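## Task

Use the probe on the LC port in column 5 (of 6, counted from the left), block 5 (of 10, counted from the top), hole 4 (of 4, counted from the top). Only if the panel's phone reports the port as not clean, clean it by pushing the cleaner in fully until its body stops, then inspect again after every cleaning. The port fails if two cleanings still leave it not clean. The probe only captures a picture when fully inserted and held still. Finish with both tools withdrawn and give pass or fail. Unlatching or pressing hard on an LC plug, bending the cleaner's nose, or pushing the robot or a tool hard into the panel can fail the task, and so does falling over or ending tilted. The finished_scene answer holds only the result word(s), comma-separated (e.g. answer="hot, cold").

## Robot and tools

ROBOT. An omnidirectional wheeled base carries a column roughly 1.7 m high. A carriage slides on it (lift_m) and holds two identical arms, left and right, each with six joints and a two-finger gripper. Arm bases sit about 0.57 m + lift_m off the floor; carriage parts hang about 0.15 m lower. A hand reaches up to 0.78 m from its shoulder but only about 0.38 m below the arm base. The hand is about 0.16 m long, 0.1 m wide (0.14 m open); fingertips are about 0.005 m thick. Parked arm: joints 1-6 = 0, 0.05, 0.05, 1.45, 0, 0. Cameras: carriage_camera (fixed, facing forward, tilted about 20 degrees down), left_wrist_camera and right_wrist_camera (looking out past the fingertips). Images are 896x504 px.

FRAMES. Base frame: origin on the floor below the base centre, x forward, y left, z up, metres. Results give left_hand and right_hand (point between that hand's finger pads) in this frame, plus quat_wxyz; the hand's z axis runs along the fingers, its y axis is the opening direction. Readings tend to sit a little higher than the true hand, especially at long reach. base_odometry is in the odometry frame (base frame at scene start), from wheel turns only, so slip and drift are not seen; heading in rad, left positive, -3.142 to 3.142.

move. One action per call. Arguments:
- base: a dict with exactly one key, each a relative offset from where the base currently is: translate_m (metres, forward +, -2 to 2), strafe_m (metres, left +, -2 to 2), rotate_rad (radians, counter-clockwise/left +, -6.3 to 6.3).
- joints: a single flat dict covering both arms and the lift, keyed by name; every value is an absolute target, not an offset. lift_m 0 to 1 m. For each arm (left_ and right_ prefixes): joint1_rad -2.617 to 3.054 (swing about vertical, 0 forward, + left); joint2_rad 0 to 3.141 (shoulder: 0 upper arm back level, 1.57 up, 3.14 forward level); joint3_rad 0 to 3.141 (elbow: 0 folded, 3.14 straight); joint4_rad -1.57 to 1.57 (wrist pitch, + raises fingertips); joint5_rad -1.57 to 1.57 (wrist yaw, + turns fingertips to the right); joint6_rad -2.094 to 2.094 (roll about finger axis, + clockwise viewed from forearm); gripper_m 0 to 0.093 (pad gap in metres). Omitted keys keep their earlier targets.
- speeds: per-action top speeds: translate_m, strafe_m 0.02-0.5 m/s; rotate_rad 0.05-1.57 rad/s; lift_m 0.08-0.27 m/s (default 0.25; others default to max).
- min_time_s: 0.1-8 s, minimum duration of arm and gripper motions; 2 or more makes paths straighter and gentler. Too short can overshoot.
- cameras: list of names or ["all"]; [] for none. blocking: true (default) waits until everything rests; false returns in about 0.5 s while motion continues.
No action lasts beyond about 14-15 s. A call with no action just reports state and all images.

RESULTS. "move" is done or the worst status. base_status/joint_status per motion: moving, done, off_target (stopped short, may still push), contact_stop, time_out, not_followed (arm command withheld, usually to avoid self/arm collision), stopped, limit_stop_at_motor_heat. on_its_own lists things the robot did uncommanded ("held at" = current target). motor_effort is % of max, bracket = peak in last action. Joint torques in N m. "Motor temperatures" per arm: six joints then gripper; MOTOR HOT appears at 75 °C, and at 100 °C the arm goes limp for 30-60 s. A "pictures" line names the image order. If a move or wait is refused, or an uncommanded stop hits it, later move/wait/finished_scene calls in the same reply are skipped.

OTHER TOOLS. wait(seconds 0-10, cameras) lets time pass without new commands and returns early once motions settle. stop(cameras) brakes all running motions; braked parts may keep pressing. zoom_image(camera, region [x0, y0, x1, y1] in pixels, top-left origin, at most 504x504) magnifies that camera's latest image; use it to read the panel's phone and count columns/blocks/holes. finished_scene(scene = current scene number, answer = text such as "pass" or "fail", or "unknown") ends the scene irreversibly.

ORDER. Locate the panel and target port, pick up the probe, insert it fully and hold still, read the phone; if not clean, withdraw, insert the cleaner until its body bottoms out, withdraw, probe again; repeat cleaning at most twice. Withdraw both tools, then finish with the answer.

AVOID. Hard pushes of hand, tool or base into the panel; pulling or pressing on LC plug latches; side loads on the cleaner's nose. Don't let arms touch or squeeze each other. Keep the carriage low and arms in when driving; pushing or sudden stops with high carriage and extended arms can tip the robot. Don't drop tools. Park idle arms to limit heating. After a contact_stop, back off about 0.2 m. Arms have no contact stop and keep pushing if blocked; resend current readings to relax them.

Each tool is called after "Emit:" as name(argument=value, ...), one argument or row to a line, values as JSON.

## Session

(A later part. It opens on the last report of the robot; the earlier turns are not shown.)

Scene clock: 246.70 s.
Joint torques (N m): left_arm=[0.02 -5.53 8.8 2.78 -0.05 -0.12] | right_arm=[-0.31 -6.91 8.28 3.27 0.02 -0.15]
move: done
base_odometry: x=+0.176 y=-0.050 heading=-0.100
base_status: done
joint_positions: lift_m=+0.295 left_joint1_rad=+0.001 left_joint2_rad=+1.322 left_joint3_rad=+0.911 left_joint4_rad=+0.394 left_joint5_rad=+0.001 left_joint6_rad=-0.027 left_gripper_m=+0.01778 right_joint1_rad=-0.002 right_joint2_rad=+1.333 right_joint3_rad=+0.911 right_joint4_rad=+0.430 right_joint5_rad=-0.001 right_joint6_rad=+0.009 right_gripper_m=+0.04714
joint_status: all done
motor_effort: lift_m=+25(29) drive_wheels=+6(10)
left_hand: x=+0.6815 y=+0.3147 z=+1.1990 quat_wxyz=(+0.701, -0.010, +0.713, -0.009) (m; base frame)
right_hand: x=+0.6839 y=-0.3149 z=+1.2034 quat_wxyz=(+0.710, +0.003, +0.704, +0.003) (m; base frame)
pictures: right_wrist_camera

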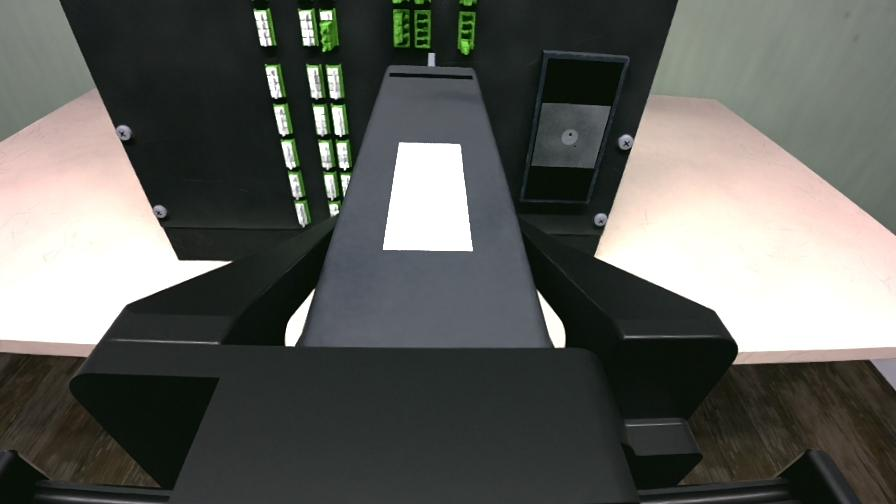

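Emit:
move(
  base={"strafe_m": 0.0115},
  speeds={"strafe_m": 0.02},
)

Emit:
move(
  base={"translate_m": 0.01},
  speeds={"translate_m": 0.02},
  cameras=["right_wrist_camera"],
)

Emit:
zoom_image(
  camera="right_wrist_camera",
  region=[415, 20, 455, 70],
)

Scene clock: 247.97 s.
Joint torques (N m): left_arm=[0.09 -5.42 8.77 2.69 -0.05 -0.15] | right_arm=[-0.23 -6.9 8.24 3.27 0.03 -0.15]
move: done
base_odometry: x=+0.177 y=-0.038 heading=-0.100
base_status: done
joint_positions: lift_m=+0.295 left_joint1_rad=+0.001 left_joint2_rad=+1.322 left_joint3_rad=+0.911 left_joint4_rad=+0.393 left_joint5_rad=+0.000 left_joint6_rad=-0.027 left_gripper_m=+0.01778 right_joint1_rad=-0.002 right_joint2_rad=+1.333 right_joint3_rad=+0.911 right_joint4_rad=+0.429 right_joint5_rad=-0.002 right_joint6_rad=+0.009 right_gripper_m=+0.04714
joint_status: not commanded
motor_effort: lift_m=+25(25) drive_wheels=-9(14)
left_hand: x=+0.6815 y=+0.3147 z=+1.1988 quat_wxyz=(+0.701, -0.010, +0.713, -0.009) (m; base frame)
right_hand: x=+0.6839 y=-0.3147 z=+1.2030 quat_wxyz=(+0.710, +0.003, +0.705, +0.003) (m; base frame)
pictures: none

Scene clock: 248.87 s.
Joint torques (N m): left_arm=[0.09 -5.56 8.88 2.72 -0.07 -0.15] | right_arm=[-0.2 -6.79 8.1 3.31 0.03 -0.14]
move: done
base_odometry: x=+0.187 y=-0.039 heading=-0.100
base_status: done
joint_positions: lift_m=+0.295 left_joint1_rad=+0.001 left_joint2_rad=+1.322 left_joint3_rad=+0.911 left_joint4_rad=+0.392 left_joint5_rad=+0.000 left_joint6_rad=-0.027 left_gripper_m=+0.01778 right_joint1_rad=-0.002 right_joint2_rad=+1.333 right_joint3_rad=+0.911 right_joint4_rad=+0.426 right_joint5_rad=-0.002 right_joint6_rad=+0.009 right_gripper_m=+0.04714
joint_status: not commanded
motor_effort: lift_m=+25(26) drive_wheels=+7(10)
left_hand: x=+0.6815 y=+0.3147 z=+1.1986 quat_wxyz=(+0.700, -0.010, +0.714, -0.009) (m; base frame)
right_hand: x=+0.6839 y=-0.3147 z=+1.2025 quat_wxyz=(+0.709, +0.003, +0.705, +0.003) (m; base frame)
pictures: right_wrist_camera

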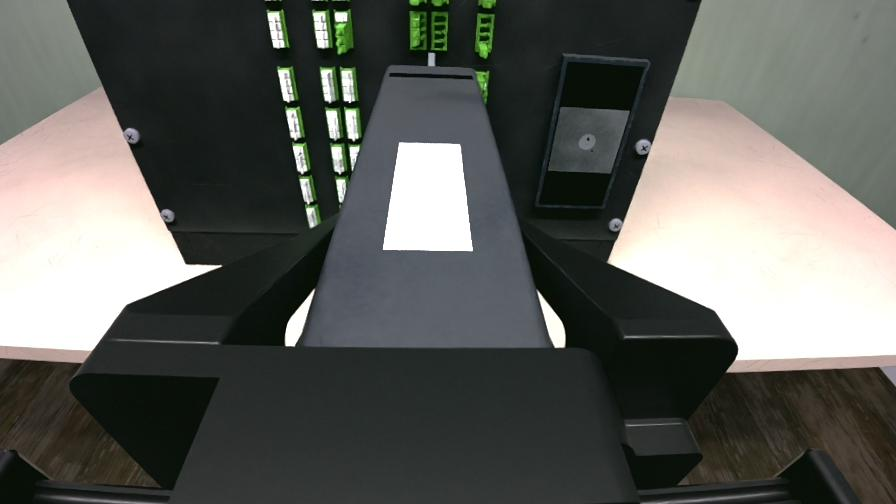

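Scaled by 10.080.

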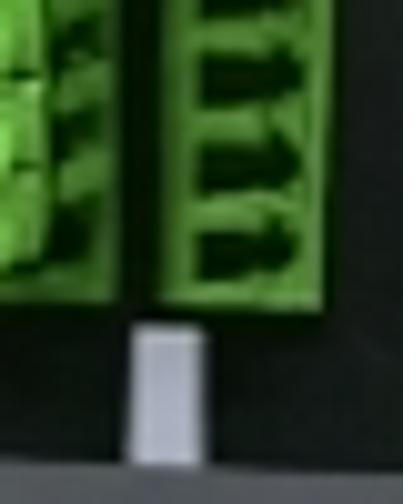

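Emit:
move(
  base={"strafe_m": -0.004},
  joints={"right_joint4_rad": 0.525},
  speeds={"strafe_m": 0.02},
)

Emit:
move(
  base={"translate_m": 0.003},
  joints={"right_joint4_rad": 0.515},
  speeds={"translate_m": 0.02},
  cameras=["right_wrist_camera"],
)

Emit:
zoom_image(
  camera="right_wrist_camera",
  region=[415, 20, 455, 70],
)

Scene clock: 249.90 s.
Joint torques (N m): left_arm=[0.17 -5.65 8.85 2.79 -0.07 -0.11] | right_arm=[-0.35 -6.84 8.32 3.46 0.03 -0.14]
move: off_target
base_odometry: x=+0.187 y=-0.043 heading=-0.100
base_status: done
joint_positions: lift_m=+0.295 left_joint1_rad=+0.001 left_joint2_rad=+1.322 left_joint3_rad=+0.911 left_joint4_rad=+0.392 left_joint5_rad=+0.000 left_joint6_rad=-0.027 left_gripper_m=+0.01778 right_joint1_rad=-0.001 right_joint2_rad=+1.333 right_joint3_rad=+0.911 right_joint4_rad=+0.432 right_joint5_rad=-0.002 right_joint6_rad=+0.009 right_gripper_m=+0.04714
joint_status: right_joint4_rad off_target (ended at +0.432, target +0.525)
motor_effort: lift_m=+25(26) drive_wheels=+10(13)
left_hand: x=+0.6815 y=+0.3147 z=+1.1984 quat_wxyz=(+0.700, -0.010, +0.714, -0.009) (m; base frame)
right_hand: x=+0.6839 y=-0.3145 z=+1.2038 quat_wxyz=(+0.711, +0.003, +0.704, +0.004) (m; base frame)
pictures: none

Scene clock: 250.43 s.
Joint torques (N m): left_arm=[0.2 -5.71 8.81 2.76 -0.02 -0.14] | right_arm=[-0.27 -6.83 8.18 3.32 0.03 -0.14]
move: off_target
base_odometry: x=+0.189 y=-0.044 heading=-0.101
base_status: done
joint_positions: lift_m=+0.295 left_joint1_rad=+0.001 left_joint2_rad=+1.322 left_joint3_rad=+0.911 left_joint4_rad=+0.391 left_joint5_rad=+0.000 left_joint6_rad=-0.027 left_gripper_m=+0.01778 right_joint1_rad=-0.001 right_joint2_rad=+1.333 right_joint3_rad=+0.911 right_joint4_rad=+0.433 right_joint5_rad=-0.002 right_joint6_rad=+0.009 right_gripper_m=+0.04714
joint_status: right_joint4_rad off_target (ended at +0.433, target +0.515)
motor_effort: lift_m=+25(25) drive_wheels=-7(10)
left_hand: x=+0.6815 y=+0.3147 z=+1.1982 quat_wxyz=(+0.700, -0.010, +0.714, -0.009) (m; base frame)
right_hand: x=+0.6838 y=-0.3145 z=+1.2040 quat_wxyz=(+0.711, +0.003, +0.703, +0.004) (m; base frame)
pictures: right_wrist_camera

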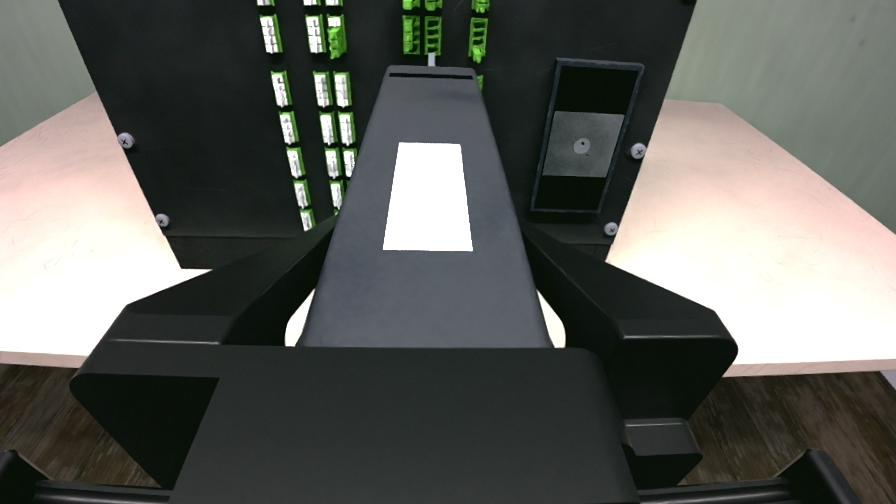

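Scaled by 10.080.

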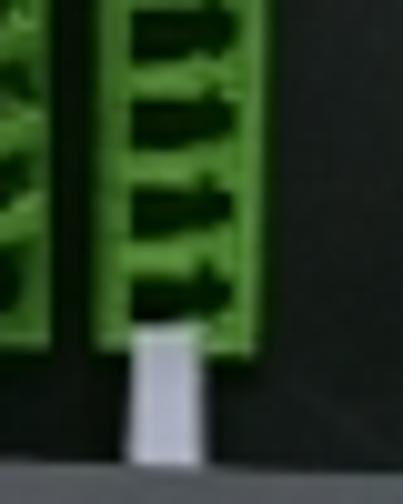

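Emit:
move(
  base={"strafe_m": 0.0025},
  joints={"lift_m": 0.2965},
  speeds={"strafe_m": 0.02},
)

Emit:
move(
  base={"translate_m": 0.006},
  speeds={"translate_m": 0.02},
  cameras=["right_wrist_camera"],
)

Emit:
zoom_image(
  camera="right_wrist_camera",
  region=[415, 20, 455, 70],
)

Scene clock: 251.30 s.
Joint torques (N m): left_arm=[0.16 -5.57 8.68 2.78 -0.08 -0.15] | right_arm=[-0.31 -6.86 8.29 3.32 0.03 -0.14]
move: done
base_odometry: x=+0.189 y=-0.041 heading=-0.101
base_status: done
joint_positions: lift_m=+0.296 left_joint1_rad=+0.002 left_joint2_rad=+1.322 left_joint3_rad=+0.911 left_joint4_rad=+0.392 left_joint5_rad=+0.000 left_joint6_rad=-0.027 left_gripper_m=+0.01778 right_joint1_rad=-0.001 right_joint2_rad=+1.333 right_joint3_rad=+0.911 right_joint4_rad=+0.434 right_joint5_rad=-0.002 right_joint6_rad=+0.009 right_gripper_m=+0.04714
joint_status: all done
motor_effort: lift_m=+26(28) drive_wheels=-5(13)
left_hand: x=+0.6815 y=+0.3150 z=+1.1998 quat_wxyz=(+0.700, -0.010, +0.714, -0.009) (m; base frame)
right_hand: x=+0.6838 y=-0.3146 z=+1.2058 quat_wxyz=(+0.711, +0.003, +0.703, +0.003) (m; base frame)
pictures: none

Scene clock: 252.07 s.
Joint torques (N m): left_arm=[0.2 -5.7 8.77 2.75 -0.05 -0.12] | right_arm=[-0.24 -6.84 8.34 3.38 0.03 -0.14]
move: done
base_odometry: x=+0.195 y=-0.042 heading=-0.101
base_status: done
joint_positions: lift_m=+0.296 left_joint1_rad=+0.002 left_joint2_rad=+1.322 left_joint3_rad=+0.911 left_joint4_rad=+0.390 left_joint5_rad=+0.000 left_joint6_rad=-0.027 left_gripper_m=+0.01778 right_joint1_rad=-0.001 right_joint2_rad=+1.333 right_joint3_rad=+0.911 right_joint4_rad=+0.435 right_joint5_rad=-0.002 right_joint6_rad=+0.009 right_gripper_m=+0.04714
joint_status: not commanded
motor_effort: lift_m=+26(26) drive_wheels=-7(9)
left_hand: x=+0.6815 y=+0.3150 z=+1.1995 quat_wxyz=(+0.700, -0.010, +0.714, -0.009) (m; base frame)
right_hand: x=+0.6838 y=-0.3146 z=+1.2060 quat_wxyz=(+0.712, +0.003, +0.702, +0.003) (m; base frame)
pictures: right_wrist_camera

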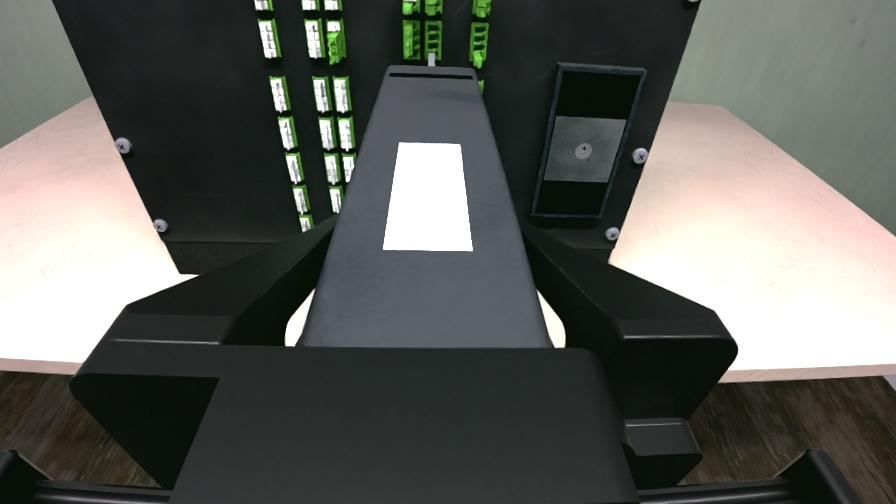

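Scaled by 10.080.

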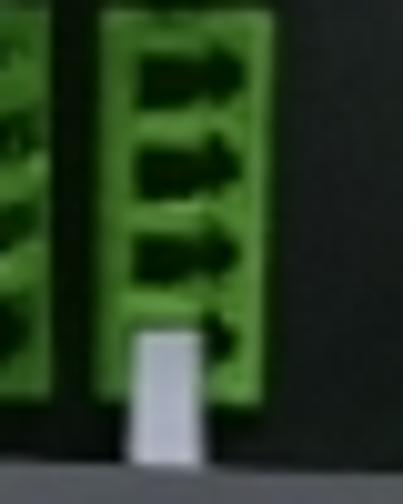

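Emit:
move(
  base={"rotate_rad": 0.0015},
  joints={"lift_m": 0.2959},
  speeds={"rotate_rad": 0.05},
)

Emit:
move(
  base={"translate_m": 0.005},
  speeds={"translate_m": 0.02},
  cameras=["right_wrist_camera"],
)

Emit:
zoom_image(
  camera="right_wrist_camera",
  region=[415, 20, 455, 70],
)

Scene clock: 252.67 s.
Joint torques (N m): left_arm=[0.13 -5.59 8.69 2.76 -0.06 -0.11] | right_arm=[-0.29 -6.84 8.24 3.31 0.03 -0.14]
move: done
base_odometry: x=+0.195 y=-0.042 heading=-0.101
base_status: done
joint_positions: lift_m=+0.296 left_joint1_rad=+0.002 left_joint2_rad=+1.322 left_joint3_rad=+0.911 left_joint4_rad=+0.390 left_joint5_rad=+0.000 left_joint6_rad=-0.027 left_gripper_m=+0.01778 right_joint1_rad=-0.001 right_joint2_rad=+1.333 right_joint3_rad=+0.911 right_joint4_rad=+0.434 right_joint5_rad=-0.002 right_joint6_rad=+0.009 right_gripper_m=+0.04714
joint_status: all done
motor_effort: lift_m=+22(22) drive_wheels=+7(7)
left_hand: x=+0.6815 y=+0.3150 z=+1.1993 quat_wxyz=(+0.699, -0.010, +0.715, -0.009) (m; base frame)
right_hand: x=+0.6838 y=-0.3146 z=+1.2057 quat_wxyz=(+0.711, +0.003, +0.703, +0.003) (m; base frame)
pictures: none

Scene clock: 253.33 s.
Joint torques (N m): left_arm=[0.09 -5.65 8.87 2.82 -0.07 -0.1] | right_arm=[-0.29 -6.84 8.29 3.27 0.02 -0.14]
move: done
base_odometry: x=+0.200 y=-0.043 heading=-0.101
base_status: done
joint_positions: lift_m=+0.296 left_joint1_rad=+0.002 left_joint2_rad=+1.322 left_joint3_rad=+0.911 left_joint4_rad=+0.389 left_joint5_rad=+0.000 left_joint6_rad=-0.027 left_gripper_m=+0.01778 right_joint1_rad=-0.001 right_joint2_rad=+1.333 right_joint3_rad=+0.911 right_joint4_rad=+0.435 right_joint5_rad=-0.002 right_joint6_rad=+0.009 right_gripper_m=+0.04714
joint_status: not commanded
motor_effort: lift_m=+22(22) drive_wheels=-6(13)
left_hand: x=+0.6815 y=+0.3150 z=+1.1991 quat_wxyz=(+0.699, -0.010, +0.715, -0.009) (m; base frame)
right_hand: x=+0.6838 y=-0.3146 z=+1.2059 quat_wxyz=(+0.712, +0.003, +0.702, +0.003) (m; base frame)
pictures: right_wrist_camera

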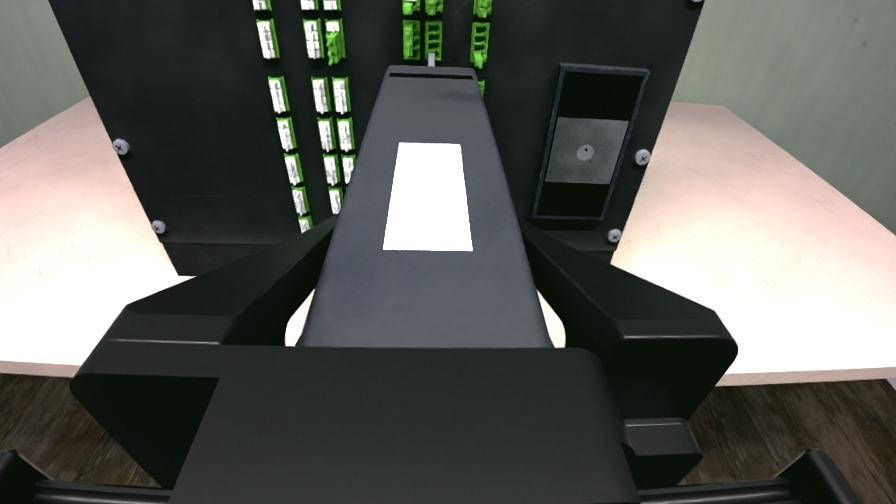

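Scaled by 10.080.

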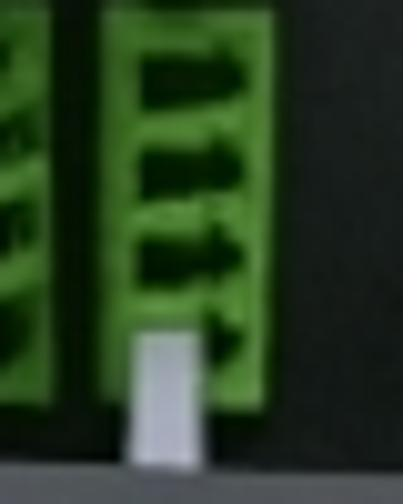

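Emit:
move(
  base={"translate_m": 0.004},
  speeds={"translate_m": 0.02},
  cameras=["right_wrist_camera"],
)

Emit:
zoom_image(
  camera="right_wrist_camera",
  region=[415, 20, 455, 70],
)

Scene clock: 254.07 s.
Joint torques (N m): left_arm=[0.14 -5.48 8.76 2.78 -0.1 -0.08] | right_arm=[-0.32 -6.91 8.21 3.32 0.03 -0.15]
move: done
base_odometry: x=+0.203 y=-0.043 heading=-0.102
base_status: done
joint_positions: lift_m=+0.296 left_joint1_rad=+0.002 left_joint2_rad=+1.322 left_joint3_rad=+0.911 left_joint4_rad=+0.389 left_joint5_rad=+0.000 left_joint6_rad=-0.027 left_gripper_m=+0.01778 right_joint1_rad=-0.001 right_joint2_rad=+1.333 right_joint3_rad=+0.911 right_joint4_rad=+0.435 right_joint5_rad=-0.002 right_joint6_rad=+0.009 right_gripper_m=+0.04714
joint_status: not commanded
motor_effort: lift_m=+22(22) drive_wheels=-5(11)
left_hand: x=+0.6815 y=+0.3150 z=+1.1991 quat_wxyz=(+0.699, -0.010, +0.715, -0.009) (m; base frame)
right_hand: x=+0.6838 y=-0.3146 z=+1.2058 quat_wxyz=(+0.712, +0.003, +0.703, +0.003) (m; base frame)
pictures: right_wrist_camera

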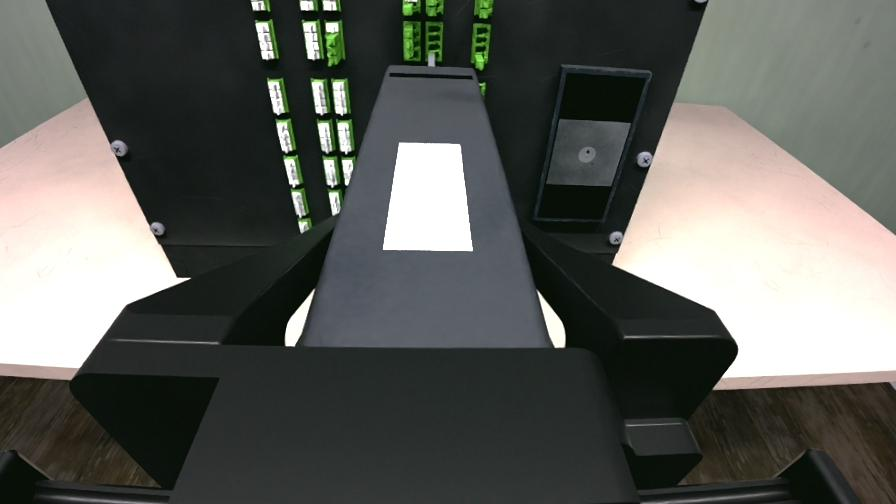

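Scaled by 10.080.

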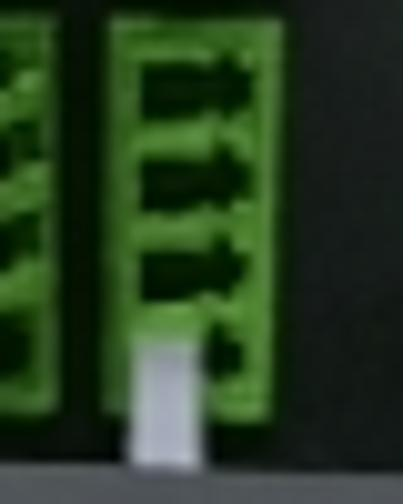

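Emit:
move(
  base={"translate_m": 0.004},
  speeds={"translate_m": 0.02},
  cameras=["right_wrist_camera"],
)

Emit:
zoom_image(
  camera="right_wrist_camera",
  region=[415, 20, 455, 70],
)

Scene clock: 254.73 s.
Joint torques (N m): left_arm=[0.14 -5.55 8.66 2.79 -0.09 -0.12] | right_arm=[-0.31 -6.84 8.2 3.31 0.06 -0.15]
move: done
base_odometry: x=+0.207 y=-0.044 heading=-0.103
base_status: done
joint_positions: lift_m=+0.296 left_joint1_rad=+0.002 left_joint2_rad=+1.322 left_joint3_rad=+0.911 left_joint4_rad=+0.388 left_joint5_rad=+0.000 left_joint6_rad=-0.027 left_gripper_m=+0.01778 right_joint1_rad=-0.001 right_joint2_rad=+1.333 right_joint3_rad=+0.911 right_joint4_rad=+0.435 right_joint5_rad=-0.004 right_joint6_rad=+0.009 right_gripper_m=+0.04714
joint_status: not commanded
motor_effort: lift_m=+22(22) drive_wheels=-6(10)
left_hand: x=+0.6815 y=+0.3150 z=+1.1990 quat_wxyz=(+0.699, -0.010, +0.715, -0.009) (m; base frame)
right_hand: x=+0.6838 y=-0.3142 z=+1.2058 quat_wxyz=(+0.712, +0.002, +0.703, +0.004) (m; base frame)
pictures: right_wrist_camera

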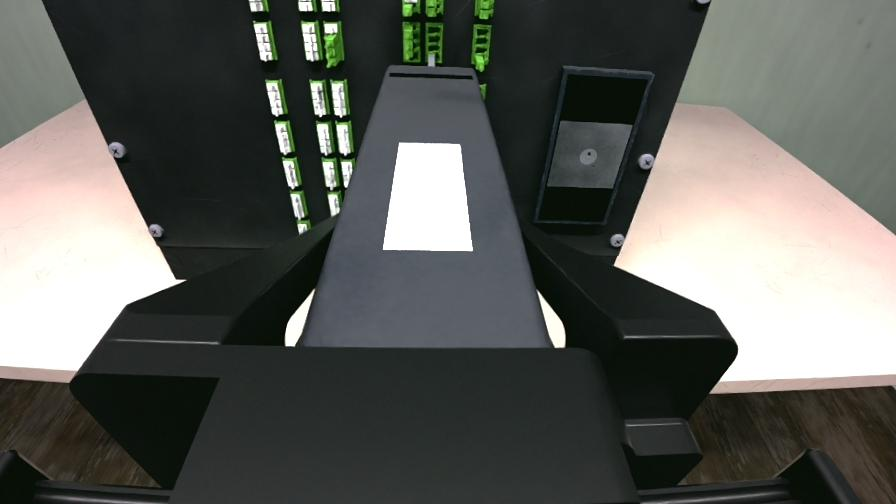

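Scaled by 10.080.

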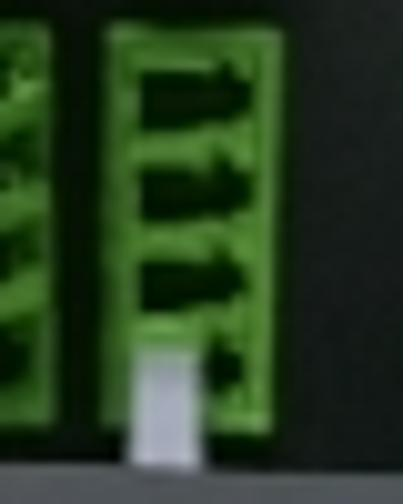

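Emit:
move(
  base={"translate_m": 0.004},
  speeds={"translate_m": 0.02},
  cameras=["right_wrist_camera"],
)

Emit:
zoom_image(
  camera="right_wrist_camera",
  region=[415, 20, 455, 70],
)

Scene clock: 255.47 s.
Joint torques (N m): left_arm=[0.17 -5.5 8.55 2.76 -0.07 -0.08] | right_arm=[-0.35 -6.8 8.2 3.31 0.1 -0.13]
move: done
base_odometry: x=+0.211 y=-0.045 heading=-0.103
base_status: done
joint_positions: lift_m=+0.296 left_joint1_rad=+0.002 left_joint2_rad=+1.322 left_joint3_rad=+0.911 left_joint4_rad=+0.388 left_joint5_rad=+0.000 left_joint6_rad=-0.027 left_gripper_m=+0.01778 right_joint1_rad=-0.001 right_joint2_rad=+1.333 right_joint3_rad=+0.911 right_joint4_rad=+0.435 right_joint5_rad=-0.007 right_joint6_rad=+0.009 right_gripper_m=+0.04714
joint_status: not commanded
motor_effort: lift_m=+22(22) drive_wheels=+7(12)
left_hand: x=+0.6815 y=+0.3150 z=+1.1989 quat_wxyz=(+0.699, -0.010, +0.715, -0.009) (m; base frame)
right_hand: x=+0.6838 y=-0.3137 z=+1.2058 quat_wxyz=(+0.712, +0.001, +0.703, +0.005) (m; base frame)
pictures: right_wrist_camera

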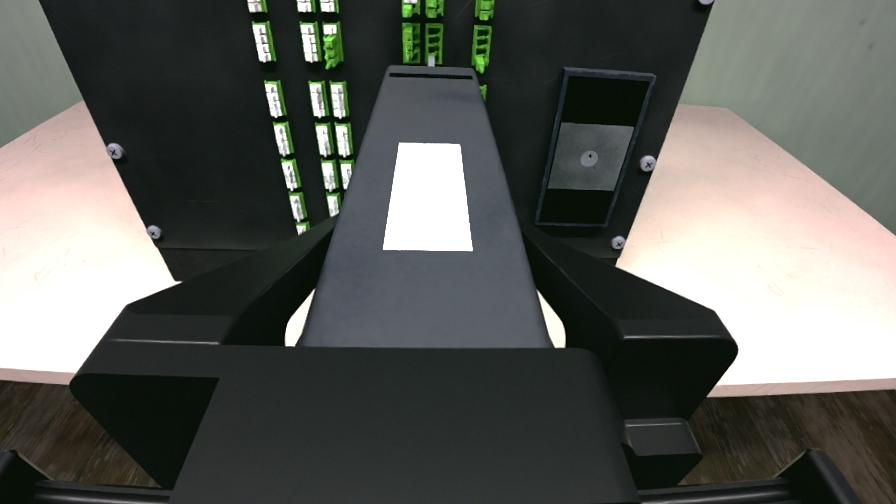

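Scaled by 10.080.

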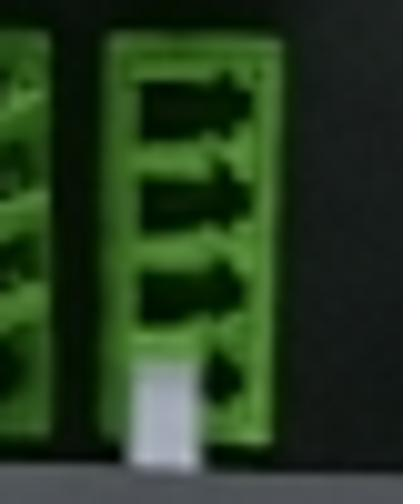

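Emit:
move(
  base={"translate_m": 0.004},
  speeds={"translate_m": 0.02},
)

Emit:
wait(
  seconds=0.5,
  cameras=["right_wrist_camera"],
)

Emit:
zoom_image(
  camera="right_wrist_camera",
  region=[415, 20, 455, 70],
)

Scene clock: 256.20 s.
Joint torques (N m): left_arm=[0.09 -5.61 8.61 2.76 -0.09 -0.11] | right_arm=[-0.29 -5.41 8.25 3.53 0.11 -0.12]
move: done
base_odometry: x=+0.215 y=-0.046 heading=-0.104
base_status: done
joint_positions: lift_m=+0.296 left_joint1_rad=+0.002 left_joint2_rad=+1.322 left_joint3_rad=+0.911 left_joint4_rad=+0.388 left_joint5_rad=+0.000 left_joint6_rad=-0.027 left_gripper_m=+0.01778 right_joint1_rad=-0.001 right_joint2_rad=+1.318 right_joint3_rad=+0.911 right_joint4_rad=+0.415 right_joint5_rad=-0.010 right_joint6_rad=+0.008 right_gripper_m=+0.04714
joint_status: not commanded
motor_effort: lift_m=+22(22) drive_wheels=+7(11)
left_hand: x=+0.6815 y=+0.3150 z=+1.1990 quat_wxyz=(+0.699, -0.010, +0.715, -0.009) (m; base frame)
right_hand: x=+0.6809 y=-0.3132 z=+1.2070 quat_wxyz=(+0.710, +0.000, +0.705, +0.006) (m; base frame)
pictures: none

Scene clock: 256.70 s.
Joint torques (N m): left_arm=[0.17 -5.57 8.8 2.77 -0.07 -0.08] | right_arm=[-0.29 -5.42 8.24 3.54 0.12 -0.13]
base_odometry: x=+0.215 y=-0.046 heading=-0.104
base_status: done
joint_positions: lift_m=+0.296 left_joint1_rad=+0.002 left_joint2_rad=+1.322 left_joint3_rad=+0.911 left_joint4_rad=+0.388 left_joint5_rad=+0.000 left_joint6_rad=-0.027 left_gripper_m=+0.01778 right_joint1_rad=-0.001 right_joint2_rad=+1.318 right_joint3_rad=+0.911 right_joint4_rad=+0.415 right_joint5_rad=-0.010 right_joint6_rad=+0.008 right_gripper_m=+0.04714
joint_status: not commanded
motor_effort: lift_m=+22(22) drive_wheels=+7(11)
left_hand: x=+0.6815 y=+0.3150 z=+1.1990 quat_wxyz=(+0.699, -0.010, +0.715, -0.009) (m; base frame)
right_hand: x=+0.6809 y=-0.3132 z=+1.2070 quat_wxyz=(+0.710, +0.000, +0.705, +0.006) (m; base frame)
wait: 0.50 s; at rest by 0.27 s
pictures: right_wrist_camera

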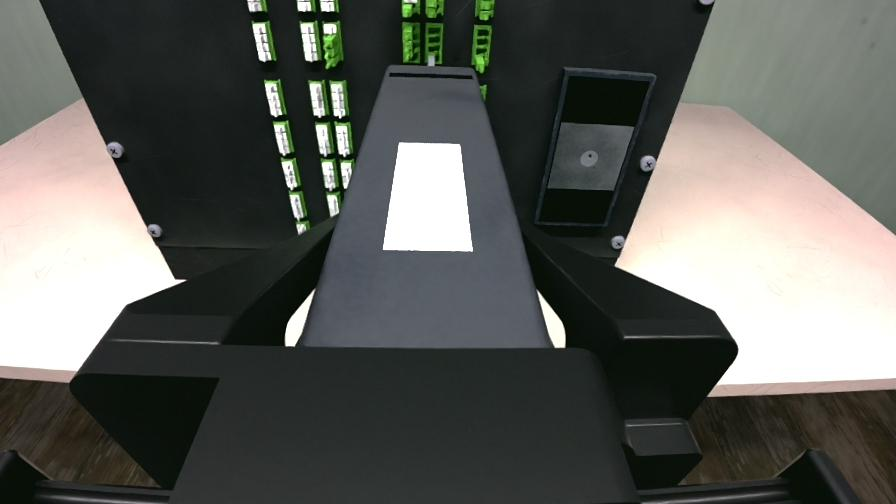

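Scaled by 10.080.

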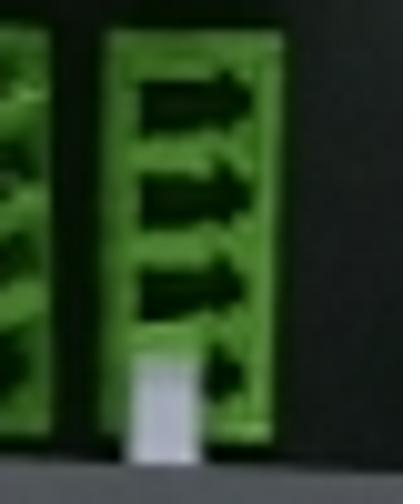

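Emit:
move(
  base={"translate_m": -0.003},
  speeds={"translate_m": 0.02},
)

Emit:
move(
  base={"rotate_rad": 0.0015},
  speeds={"rotate_rad": 0.05},
)

Emit:
move(
  base={"translate_m": 0.003},
  speeds={"translate_m": 0.02},
  cameras=["right_wrist_camera"],
)

Emit:
zoom_image(
  camera="right_wrist_camera",
  region=[415, 20, 455, 70],
)

Scene clock: 257.50 s.
Joint torques (N m): left_arm=[0.24 -5.71 8.69 2.77 -0.08 -0.1] | right_arm=[-0.28 -6.37 8.17 3.4 0.09 -0.12]
move: done
base_odometry: x=+0.212 y=-0.045 heading=-0.104
base_status: done
joint_positions: lift_m=+0.296 left_joint1_rad=+0.002 left_joint2_rad=+1.322 left_joint3_rad=+0.911 left_joint4_rad=+0.388 left_joint5_rad=+0.001 left_joint6_rad=-0.027 left_gripper_m=+0.01778 right_joint1_rad=-0.001 right_joint2_rad=+1.328 right_joint3_rad=+0.911 right_joint4_rad=+0.427 right_joint5_rad=-0.008 right_joint6_rad=+0.007 right_gripper_m=+0.04714
joint_status: not commanded
motor_effort: lift_m=+22(22) drive_wheels=-4(9)
left_hand: x=+0.6815 y=+0.3149 z=+1.1989 quat_wxyz=(+0.699, -0.010, +0.715, -0.009) (m; base frame)
right_hand: x=+0.6829 y=-0.3135 z=+1.2059 quat_wxyz=(+0.711, +0.000, +0.704, +0.005) (m; base frame)
pictures: none

Scene clock: 257.90 s.
Joint torques (N m): left_arm=[0.1 -5.72 8.65 2.79 -0.11 -0.08] | right_arm=[-0.28 -6.46 8.24 3.39 0.1 -0.11]
move: done
base_odometry: x=+0.212 y=-0.045 heading=-0.102
base_status: done
joint_positions: lift_m=+0.296 left_joint1_rad=+0.002 left_joint2_rad=+1.322 left_joint3_rad=+0.911 left_joint4_rad=+0.388 left_joint5_rad=+0.001 left_joint6_rad=-0.027 left_gripper_m=+0.01778 right_joint1_rad=-0.001 right_joint2_rad=+1.328 right_joint3_rad=+0.911 right_joint4_rad=+0.427 right_joint5_rad=-0.008 right_joint6_rad=+0.007 right_gripper_m=+0.04714
joint_status: not commanded
motor_effort: lift_m=+22(22) drive_wheels=+1(4)
left_hand: x=+0.6815 y=+0.3149 z=+1.1990 quat_wxyz=(+0.699, -0.010, +0.715, -0.009) (m; base frame)
right_hand: x=+0.6829 y=-0.3136 z=+1.2059 quat_wxyz=(+0.711, +0.000, +0.704, +0.005) (m; base frame)
pictures: none

Scene clock: 258.50 s.
Joint torques (N m): left_arm=[-0.14 -5.44 8.64 2.82 -0.1 -0.11] | right_arm=[-0.28 -5.23 8.24 3.56 0.1 -0.12]
move: done
base_odometry: x=+0.215 y=-0.046 heading=-0.103
base_status: done
joint_positions: lift_m=+0.296 left_joint1_rad=+0.002 left_joint2_rad=+1.322 left_joint3_rad=+0.911 left_joint4_rad=+0.388 left_joint5_rad=+0.001 left_joint6_rad=-0.027 left_gripper_m=+0.01778 right_joint1_rad=-0.001 right_joint2_rad=+1.317 right_joint3_rad=+0.911 right_joint4_rad=+0.412 right_joint5_rad=-0.008 right_joint6_rad=+0.007 right_gripper_m=+0.04714
joint_status: not commanded
motor_effort: lift_m=+22(22) drive_wheels=+8(12)
left_hand: x=+0.6815 y=+0.3149 z=+1.1990 quat_wxyz=(+0.699, -0.010, +0.715, -0.009) (m; base frame)
right_hand: x=+0.6805 y=-0.3136 z=+1.2072 quat_wxyz=(+0.709, +0.000, +0.705, +0.005) (m; base frame)
pictures: right_wrist_camera

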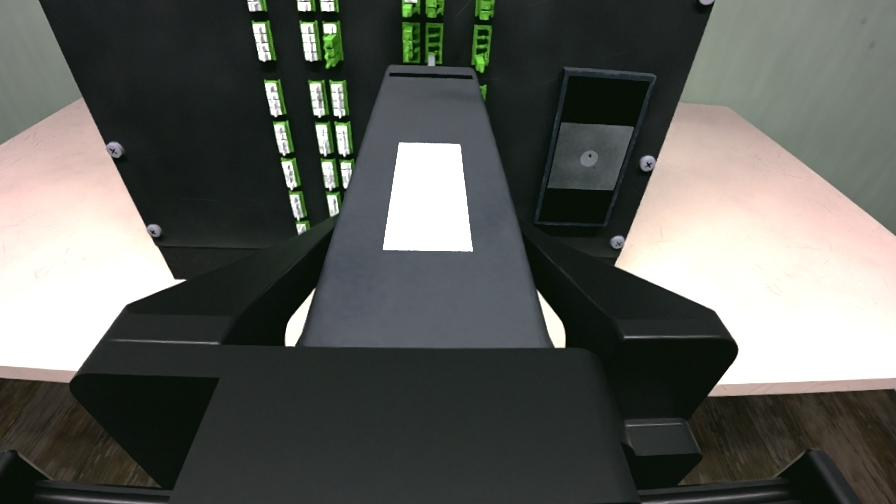

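Scaled by 10.080.

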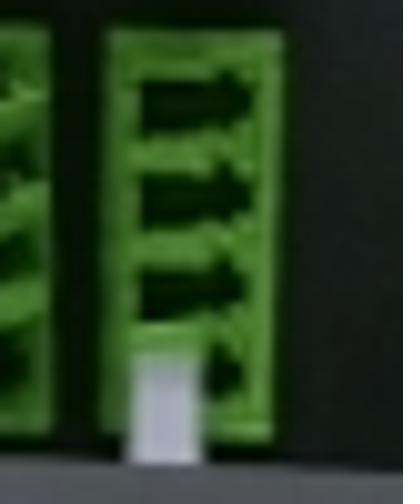

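Emit:
move(
  joints={"right_joint2_rad": 1.335, "right_joint4_rad": 0.52},
  min_time_s=1,
)

Emit:
move(
  joints={"right_joint2_rad": 1.355, "right_joint4_rad": 0.53},
  min_time_s=1,
  cameras=["right_wrist_camera"],
)

Emit:
zoom_image(
  camera="right_wrist_camera",
  region=[415, 20, 455, 70],
)

Scene clock: 259.93 s.
Joint torques (N m): left_arm=[0.05 -5.6 8.84 2.82 -0.05 -0.11] | right_arm=[-0.32 -3.69 8.21 3.62 0.1 -0.12]
Motor temperatures (°C): left_arm=[28 28 36 42 27 26 29] | right_arm=[24 37 40 51 24 24 28]
move: off_target
base_odometry: x=+0.215 y=-0.046 heading=-0.103
base_status: not commanded
joint_positions: lift_m=+0.296 left_joint1_rad=+0.002 left_joint2_rad=+1.322 left_joint3_rad=+0.911 left_joint4_rad=+0.388 left_joint5_rad=+0.001 left_joint6_rad=-0.027 left_gripper_m=+0.01778 right_joint1_rad=-0.001 right_joint2_rad=+1.317 right_joint3_rad=+0.911 right_joint4_rad=+0.412 right_joint5_rad=-0.008 right_joint6_rad=+0.007 right_gripper_m=+0.04714
joint_status: right_joint4_rad off_target (ended at +0.412, target +0.520); the others done
motor_effort: lift_m=+22(22) drive_wheels=+8(9)
left_hand: x=+0.6815 y=+0.3149 z=+1.1990 quat_wxyz=(+0.699, -0.010, +0.715, -0.009) (m; base frame)
right_hand: x=+0.6805 y=-0.3136 z=+1.2072 quat_wxyz=(+0.709, +0.000, +0.705, +0.005) (m; base frame)
pictures: none

Scene clock: 261.23 s.
Joint torques (N m): left_arm=[0.02 -5.67 8.43 2.79 -0.11 -0.09] | right_arm=[-0.28 -2.03 8.24 3.74 0.11 -0.11]
move: off_target
base_odometry: x=+0.215 y=-0.046 heading=-0.103
base_status: not commanded
joint_positions: lift_m=+0.296 left_joint1_rad=+0.002 left_joint2_rad=+1.322 left_joint3_rad=+0.911 left_joint4_rad=+0.388 left_joint5_rad=+0.001 left_joint6_rad=-0.027 left_gripper_m=+0.01778 right_joint1_rad=-0.001 right_joint2_rad=+1.318 right_joint3_rad=+0.911 right_joint4_rad=+0.412 right_joint5_rad=-0.008 right_joint6_rad=+0.007 right_gripper_m=+0.04714
joint_status: right_joint4_rad off_target (ended at +0.412, target +0.530); the others done
motor_effort: lift_m=+22(22) drive_wheels=+8(9)
left_hand: x=+0.6815 y=+0.3149 z=+1.1990 quat_wxyz=(+0.699, -0.010, +0.715, -0.009) (m; base frame)
right_hand: x=+0.6809 y=-0.3136 z=+1.2064 quat_wxyz=(+0.709, +0.000, +0.705, +0.005) (m; base frame)
pictures: right_wrist_camera

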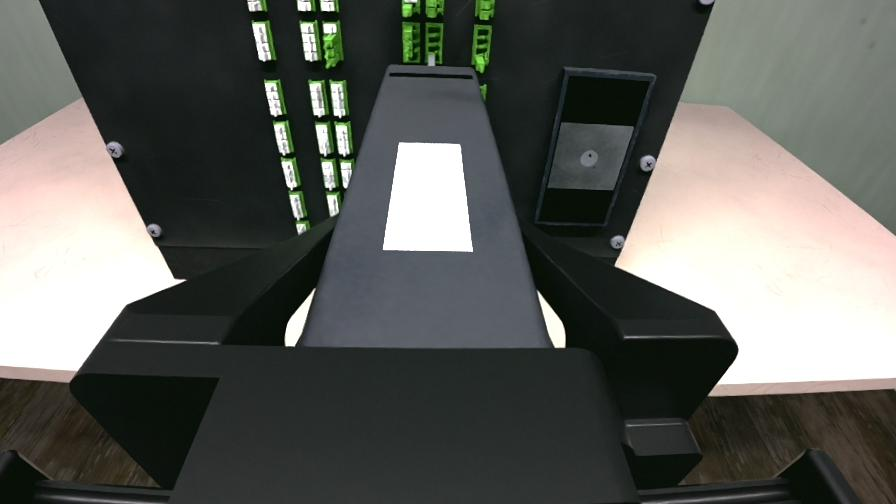

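Scaled by 10.080.

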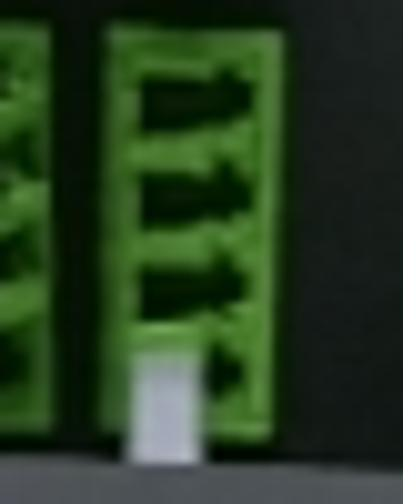

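Emit:
move(
  joints={"right_joint2_rad": 1.318, "right_joint4_rad": 0.515},
  min_time_s=0.7,
)

Emit:
move(
  base={"translate_m": -0.005},
  speeds={"translate_m": 0.02},
)

Emit:
move(
  base={"rotate_rad": 0.004},
  speeds={"rotate_rad": 0.05},
  cameras=["right_wrist_camera"],
)

Emit:
zoom_image(
  camera="right_wrist_camera",
  region=[415, 20, 455, 70],
)

Scene clock: 262.50 s.
Joint torques (N m): left_arm=[0.08 -5.56 8.76 2.76 -0.06 -0.12] | right_arm=[-0.29 -5.37 8.23 3.56 0.1 -0.11]
move: off_target
base_odometry: x=+0.215 y=-0.046 heading=-0.103
base_status: not commanded
joint_positions: lift_m=+0.296 left_joint1_rad=+0.002 left_joint2_rad=+1.322 left_joint3_rad=+0.911 left_joint4_rad=+0.388 left_joint5_rad=+0.001 left_joint6_rad=-0.027 left_gripper_m=+0.01778 right_joint1_rad=-0.001 right_joint2_rad=+1.318 right_joint3_rad=+0.911 right_joint4_rad=+0.412 right_joint5_rad=-0.008 right_joint6_rad=+0.007 right_gripper_m=+0.04714
joint_status: right_joint4_rad off_target (ended at +0.412, target +0.515); the others done
motor_effort: lift_m=+22(22) drive_wheels=+9(9)
left_hand: x=+0.6815 y=+0.3149 z=+1.1990 quat_wxyz=(+0.699, -0.010, +0.715, -0.009) (m; base frame)
right_hand: x=+0.6808 y=-0.3136 z=+1.2066 quat_wxyz=(+0.709, +0.000, +0.705, +0.005) (m; base frame)
pictures: none

Scene clock: 263.17 s.
Joint torques (N m): left_arm=[0.06 -5.42 8.88 2.78 -0.11 -0.08] | right_arm=[-0.29 -6.72 8.2 3.36 0.1 -0.11]
move: done
base_odometry: x=+0.210 y=-0.045 heading=-0.102
base_status: done
joint_positions: lift_m=+0.296 left_joint1_rad=+0.002 left_joint2_rad=+1.322 left_joint3_rad=+0.911 left_joint4_rad=+0.388 left_joint5_rad=+0.001 left_joint6_rad=-0.027 left_gripper_m=+0.01778 right_joint1_rad=-0.001 right_joint2_rad=+1.331 right_joint3_rad=+0.911 right_joint4_rad=+0.431 right_joint5_rad=-0.007 right_joint6_rad=+0.006 right_gripper_m=+0.04714
joint_status: not commanded
motor_effort: lift_m=+22(22) drive_wheels=-5(9)
left_hand: x=+0.6815 y=+0.3149 z=+1.1989 quat_wxyz=(+0.699, -0.010, +0.715, -0.009) (m; base frame)
right_hand: x=+0.6834 y=-0.3137 z=+1.2058 quat_wxyz=(+0.711, +0.000, +0.703, +0.004) (m; base frame)
pictures: none

Scene clock: 263.60 s.
Joint torques (N m): left_arm=[0.05 -5.82 8.73 2.77 -0.08 -0.11] | right_arm=[-0.25 -6.57 8.21 3.35 0.03 -0.11]
move: done
base_odometry: x=+0.210 y=-0.045 heading=-0.099
base_status: done
joint_positions: lift_m=+0.296 left_joint1_rad=+0.002 left_joint2_rad=+1.322 left_joint3_rad=+0.911 left_joint4_rad=+0.388 left_joint5_rad=+0.000 left_joint6_rad=-0.028 left_gripper_m=+0.01778 right_joint1_rad=-0.001 right_joint2_rad=+1.331 right_joint3_rad=+0.911 right_joint4_rad=+0.431 right_joint5_rad=-0.003 right_joint6_rad=+0.006 right_gripper_m=+0.04714
joint_status: not commanded
motor_effort: lift_m=+22(22) drive_wheels=+6(6)
left_hand: x=+0.6815 y=+0.3150 z=+1.1989 quat_wxyz=(+0.699, -0.010, +0.715, -0.009) (m; base frame)
right_hand: x=+0.6834 y=-0.3144 z=+1.2058 quat_wxyz=(+0.711, +0.002, +0.703, +0.003) (m; base frame)
pictures: right_wrist_camera

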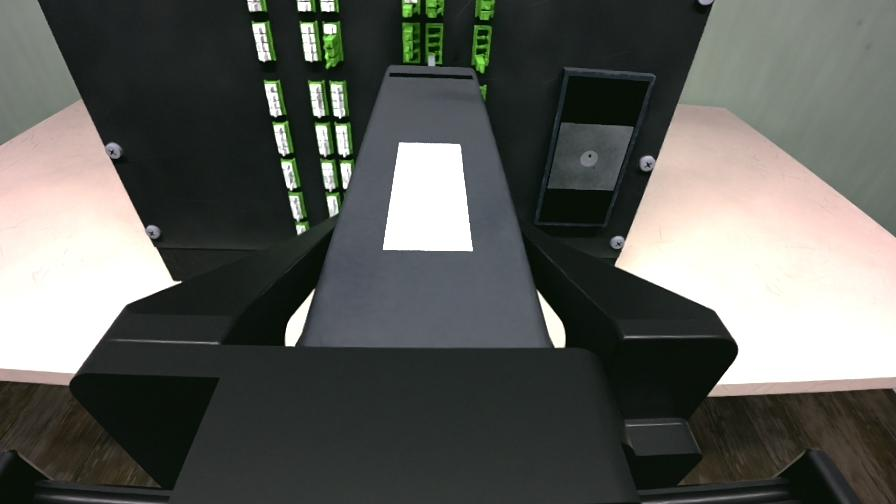

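Scaled by 10.080.

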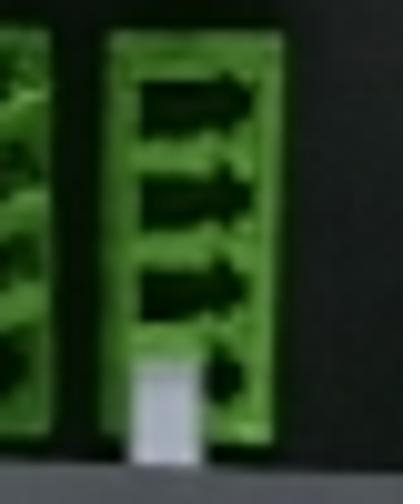

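Emit:
move(
  base={"translate_m": 0.004},
  joints={"right_joint4_rad": 0.525},
  speeds={"translate_m": 0.02},
)

Emit:
move(
  joints={"right_joint2_rad": 1.335},
  min_time_s=1,
)

Emit:
move(
  joints={"right_joint2_rad": 1.355},
  min_time_s=1,
)

Scene clock: 264.33 s.
Joint torques (N m): left_arm=[0.1 -5.6 8.68 2.79 -0.1 -0.1] | right_arm=[-0.32 -5.19 8.27 3.67 0.04 -0.11]
move: off_target
base_odometry: x=+0.214 y=-0.045 heading=-0.100
base_status: done
joint_positions: lift_m=+0.296 left_joint1_rad=+0.002 left_joint2_rad=+1.322 left_joint3_rad=+0.911 left_joint4_rad=+0.388 left_joint5_rad=+0.000 left_joint6_rad=-0.028 left_gripper_m=+0.01778 right_joint1_rad=-0.001 right_joint2_rad=+1.317 right_joint3_rad=+0.911 right_joint4_rad=+0.413 right_joint5_rad=-0.003 right_joint6_rad=+0.006 right_gripper_m=+0.04714
joint_status: right_joint4_rad off_target (ended at +0.413, target +0.525)
motor_effort: lift_m=+22(22) drive_wheels=+7(13)
left_hand: x=+0.6815 y=+0.3150 z=+1.1990 quat_wxyz=(+0.699, -0.010, +0.715, -0.009) (m; base frame)
right_hand: x=+0.6805 y=-0.3144 z=+1.2074 quat_wxyz=(+0.710, +0.002, +0.704, +0.003) (m; base frame)
pictures: none

Scene clock: 265.63 s.
Joint torques (N m): left_arm=[-0.02 -5.6 8.59 2.74 -0.06 -0.13] | right_arm=[-0.27 -3.67 8.24 3.67 0.05 -0.11]
move: done
base_odometry: x=+0.214 y=-0.045 heading=-0.100
base_status: not commanded
joint_positions: lift_m=+0.296 left_joint1_rad=+0.002 left_joint2_rad=+1.322 left_joint3_rad=+0.911 left_joint4_rad=+0.388 left_joint5_rad=+0.000 left_joint6_rad=-0.028 left_gripper_m=+0.01778 right_joint1_rad=-0.001 right_joint2_rad=+1.317 right_joint3_rad=+0.911 right_joint4_rad=+0.413 right_joint5_rad=-0.003 right_joint6_rad=+0.006 right_gripper_m=+0.04714
joint_status: all done
motor_effort: lift_m=+22(22) drive_wheels=+8(8)
left_hand: x=+0.6815 y=+0.3150 z=+1.1990 quat_wxyz=(+0.699, -0.010, +0.715, -0.009) (m; base frame)
right_hand: x=+0.6805 y=-0.3144 z=+1.2074 quat_wxyz=(+0.710, +0.002, +0.704, +0.003) (m; base frame)
pictures: none

Scene clock: 266.93 s.
Joint torques (N m): left_arm=[-0.12 -5.56 8.73 2.82 -0.07 -0.11] | right_arm=[-0.25 -2.03 8.21 3.67 0.04 -0.11]
move: done
base_odometry: x=+0.214 y=-0.045 heading=-0.100
base_status: not commanded
joint_positions: lift_m=+0.296 left_joint1_rad=+0.002 left_joint2_rad=+1.322 left_joint3_rad=+0.911 left_joint4_rad=+0.388 left_joint5_rad=+0.000 left_joint6_rad=-0.028 left_gripper_m=+0.01778 right_joint1_rad=-0.001 right_joint2_rad=+1.318 right_joint3_rad=+0.911 right_joint4_rad=+0.413 right_joint5_rad=-0.003 right_joint6_rad=+0.006 right_gripper_m=+0.04714
joint_status: all done
motor_effort: lift_m=+22(22) drive_wheels=+8(8)
left_hand: x=+0.6815 y=+0.3150 z=+1.1990 quat_wxyz=(+0.699, -0.010, +0.715, -0.009) (m; base frame)
right_hand: x=+0.6809 y=-0.3144 z=+1.2066 quat_wxyz=(+0.709, +0.002, +0.705, +0.003) (m; base frame)
pictures: none

Emit:
move(
  joints={"lift_m": 0.2952},
  speeds={"lift_m": 0.08},
)

Emit:
move(
  joints={"lift_m": 0.2945},
  speeds={"lift_m": 0.08},
  cameras=["right_wrist_camera"],
)

Emit:
zoom_image(
  camera="right_wrist_camera",
  region=[415, 20, 455, 70],
)

Scene clock: 267.40 s.
Joint torques (N m): left_arm=[0.02 -5.61 8.64 2.78 -0.05 -0.08] | right_arm=[-0.35 -2.1 8.18 3.67 0.04 -0.11]
move: done
base_odometry: x=+0.214 y=-0.045 heading=-0.100
base_status: not commanded
joint_positions: lift_m=+0.295 left_joint1_rad=+0.002 left_joint2_rad=+1.322 left_joint3_rad=+0.911 left_joint4_rad=+0.388 left_joint5_rad=+0.000 left_joint6_rad=-0.028 left_gripper_m=+0.01778 right_joint1_rad=-0.001 right_joint2_rad=+1.319 right_joint3_rad=+0.911 right_joint4_rad=+0.413 right_joint5_rad=-0.003 right_joint6_rad=+0.006 right_gripper_m=+0.04714
joint_status: all done
motor_effort: lift_m=+21(21) drive_wheels=+8(8)
left_hand: x=+0.6815 y=+0.3150 z=+1.1984 quat_wxyz=(+0.699, -0.010, +0.715, -0.009) (m; base frame)
right_hand: x=+0.6809 y=-0.3144 z=+1.2058 quat_wxyz=(+0.709, +0.002, +0.705, +0.003) (m; base frame)
pictures: none

Scene clock: 267.70 s.
Joint torques (N m): left_arm=[0.02 -5.55 8.84 2.77 -0.08 -0.11] | right_arm=[-0.32 -2.19 8.23 3.63 0.04 -0.11]
move: done
base_odometry: x=+0.214 y=-0.045 heading=-0.100
base_status: not commanded
joint_positions: lift_m=+0.295 left_joint1_rad=+0.002 left_joint2_rad=+1.322 left_joint3_rad=+0.911 left_joint4_rad=+0.388 left_joint5_rad=+0.000 left_joint6_rad=-0.028 left_gripper_m=+0.01778 right_joint1_rad=-0.001 right_joint2_rad=+1.320 right_joint3_rad=+0.911 right_joint4_rad=+0.416 right_joint5_rad=-0.003 right_joint6_rad=+0.006 right_gripper_m=+0.04714
joint_status: all done
motor_effort: lift_m=+21(22) drive_wheels=+8(8)
left_hand: x=+0.6815 y=+0.3150 z=+1.1977 quat_wxyz=(+0.699, -0.010, +0.715, -0.009) (m; base frame)
right_hand: x=+0.6811 y=-0.3144 z=+1.2055 quat_wxyz=(+0.710, +0.002, +0.705, +0.003) (m; base frame)
pictures: right_wrist_camera

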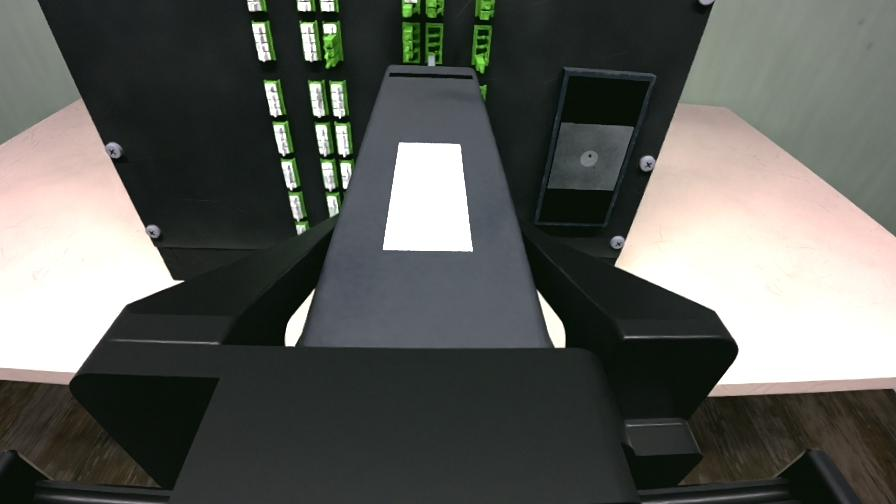

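Scaled by 10.080.

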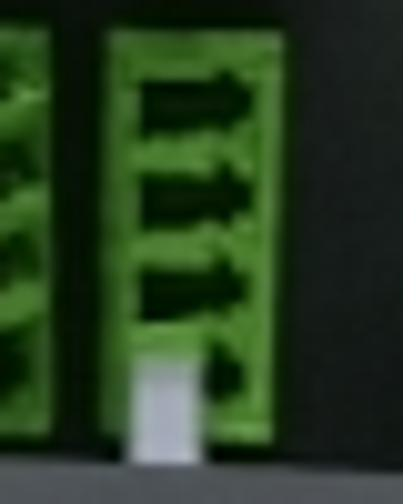

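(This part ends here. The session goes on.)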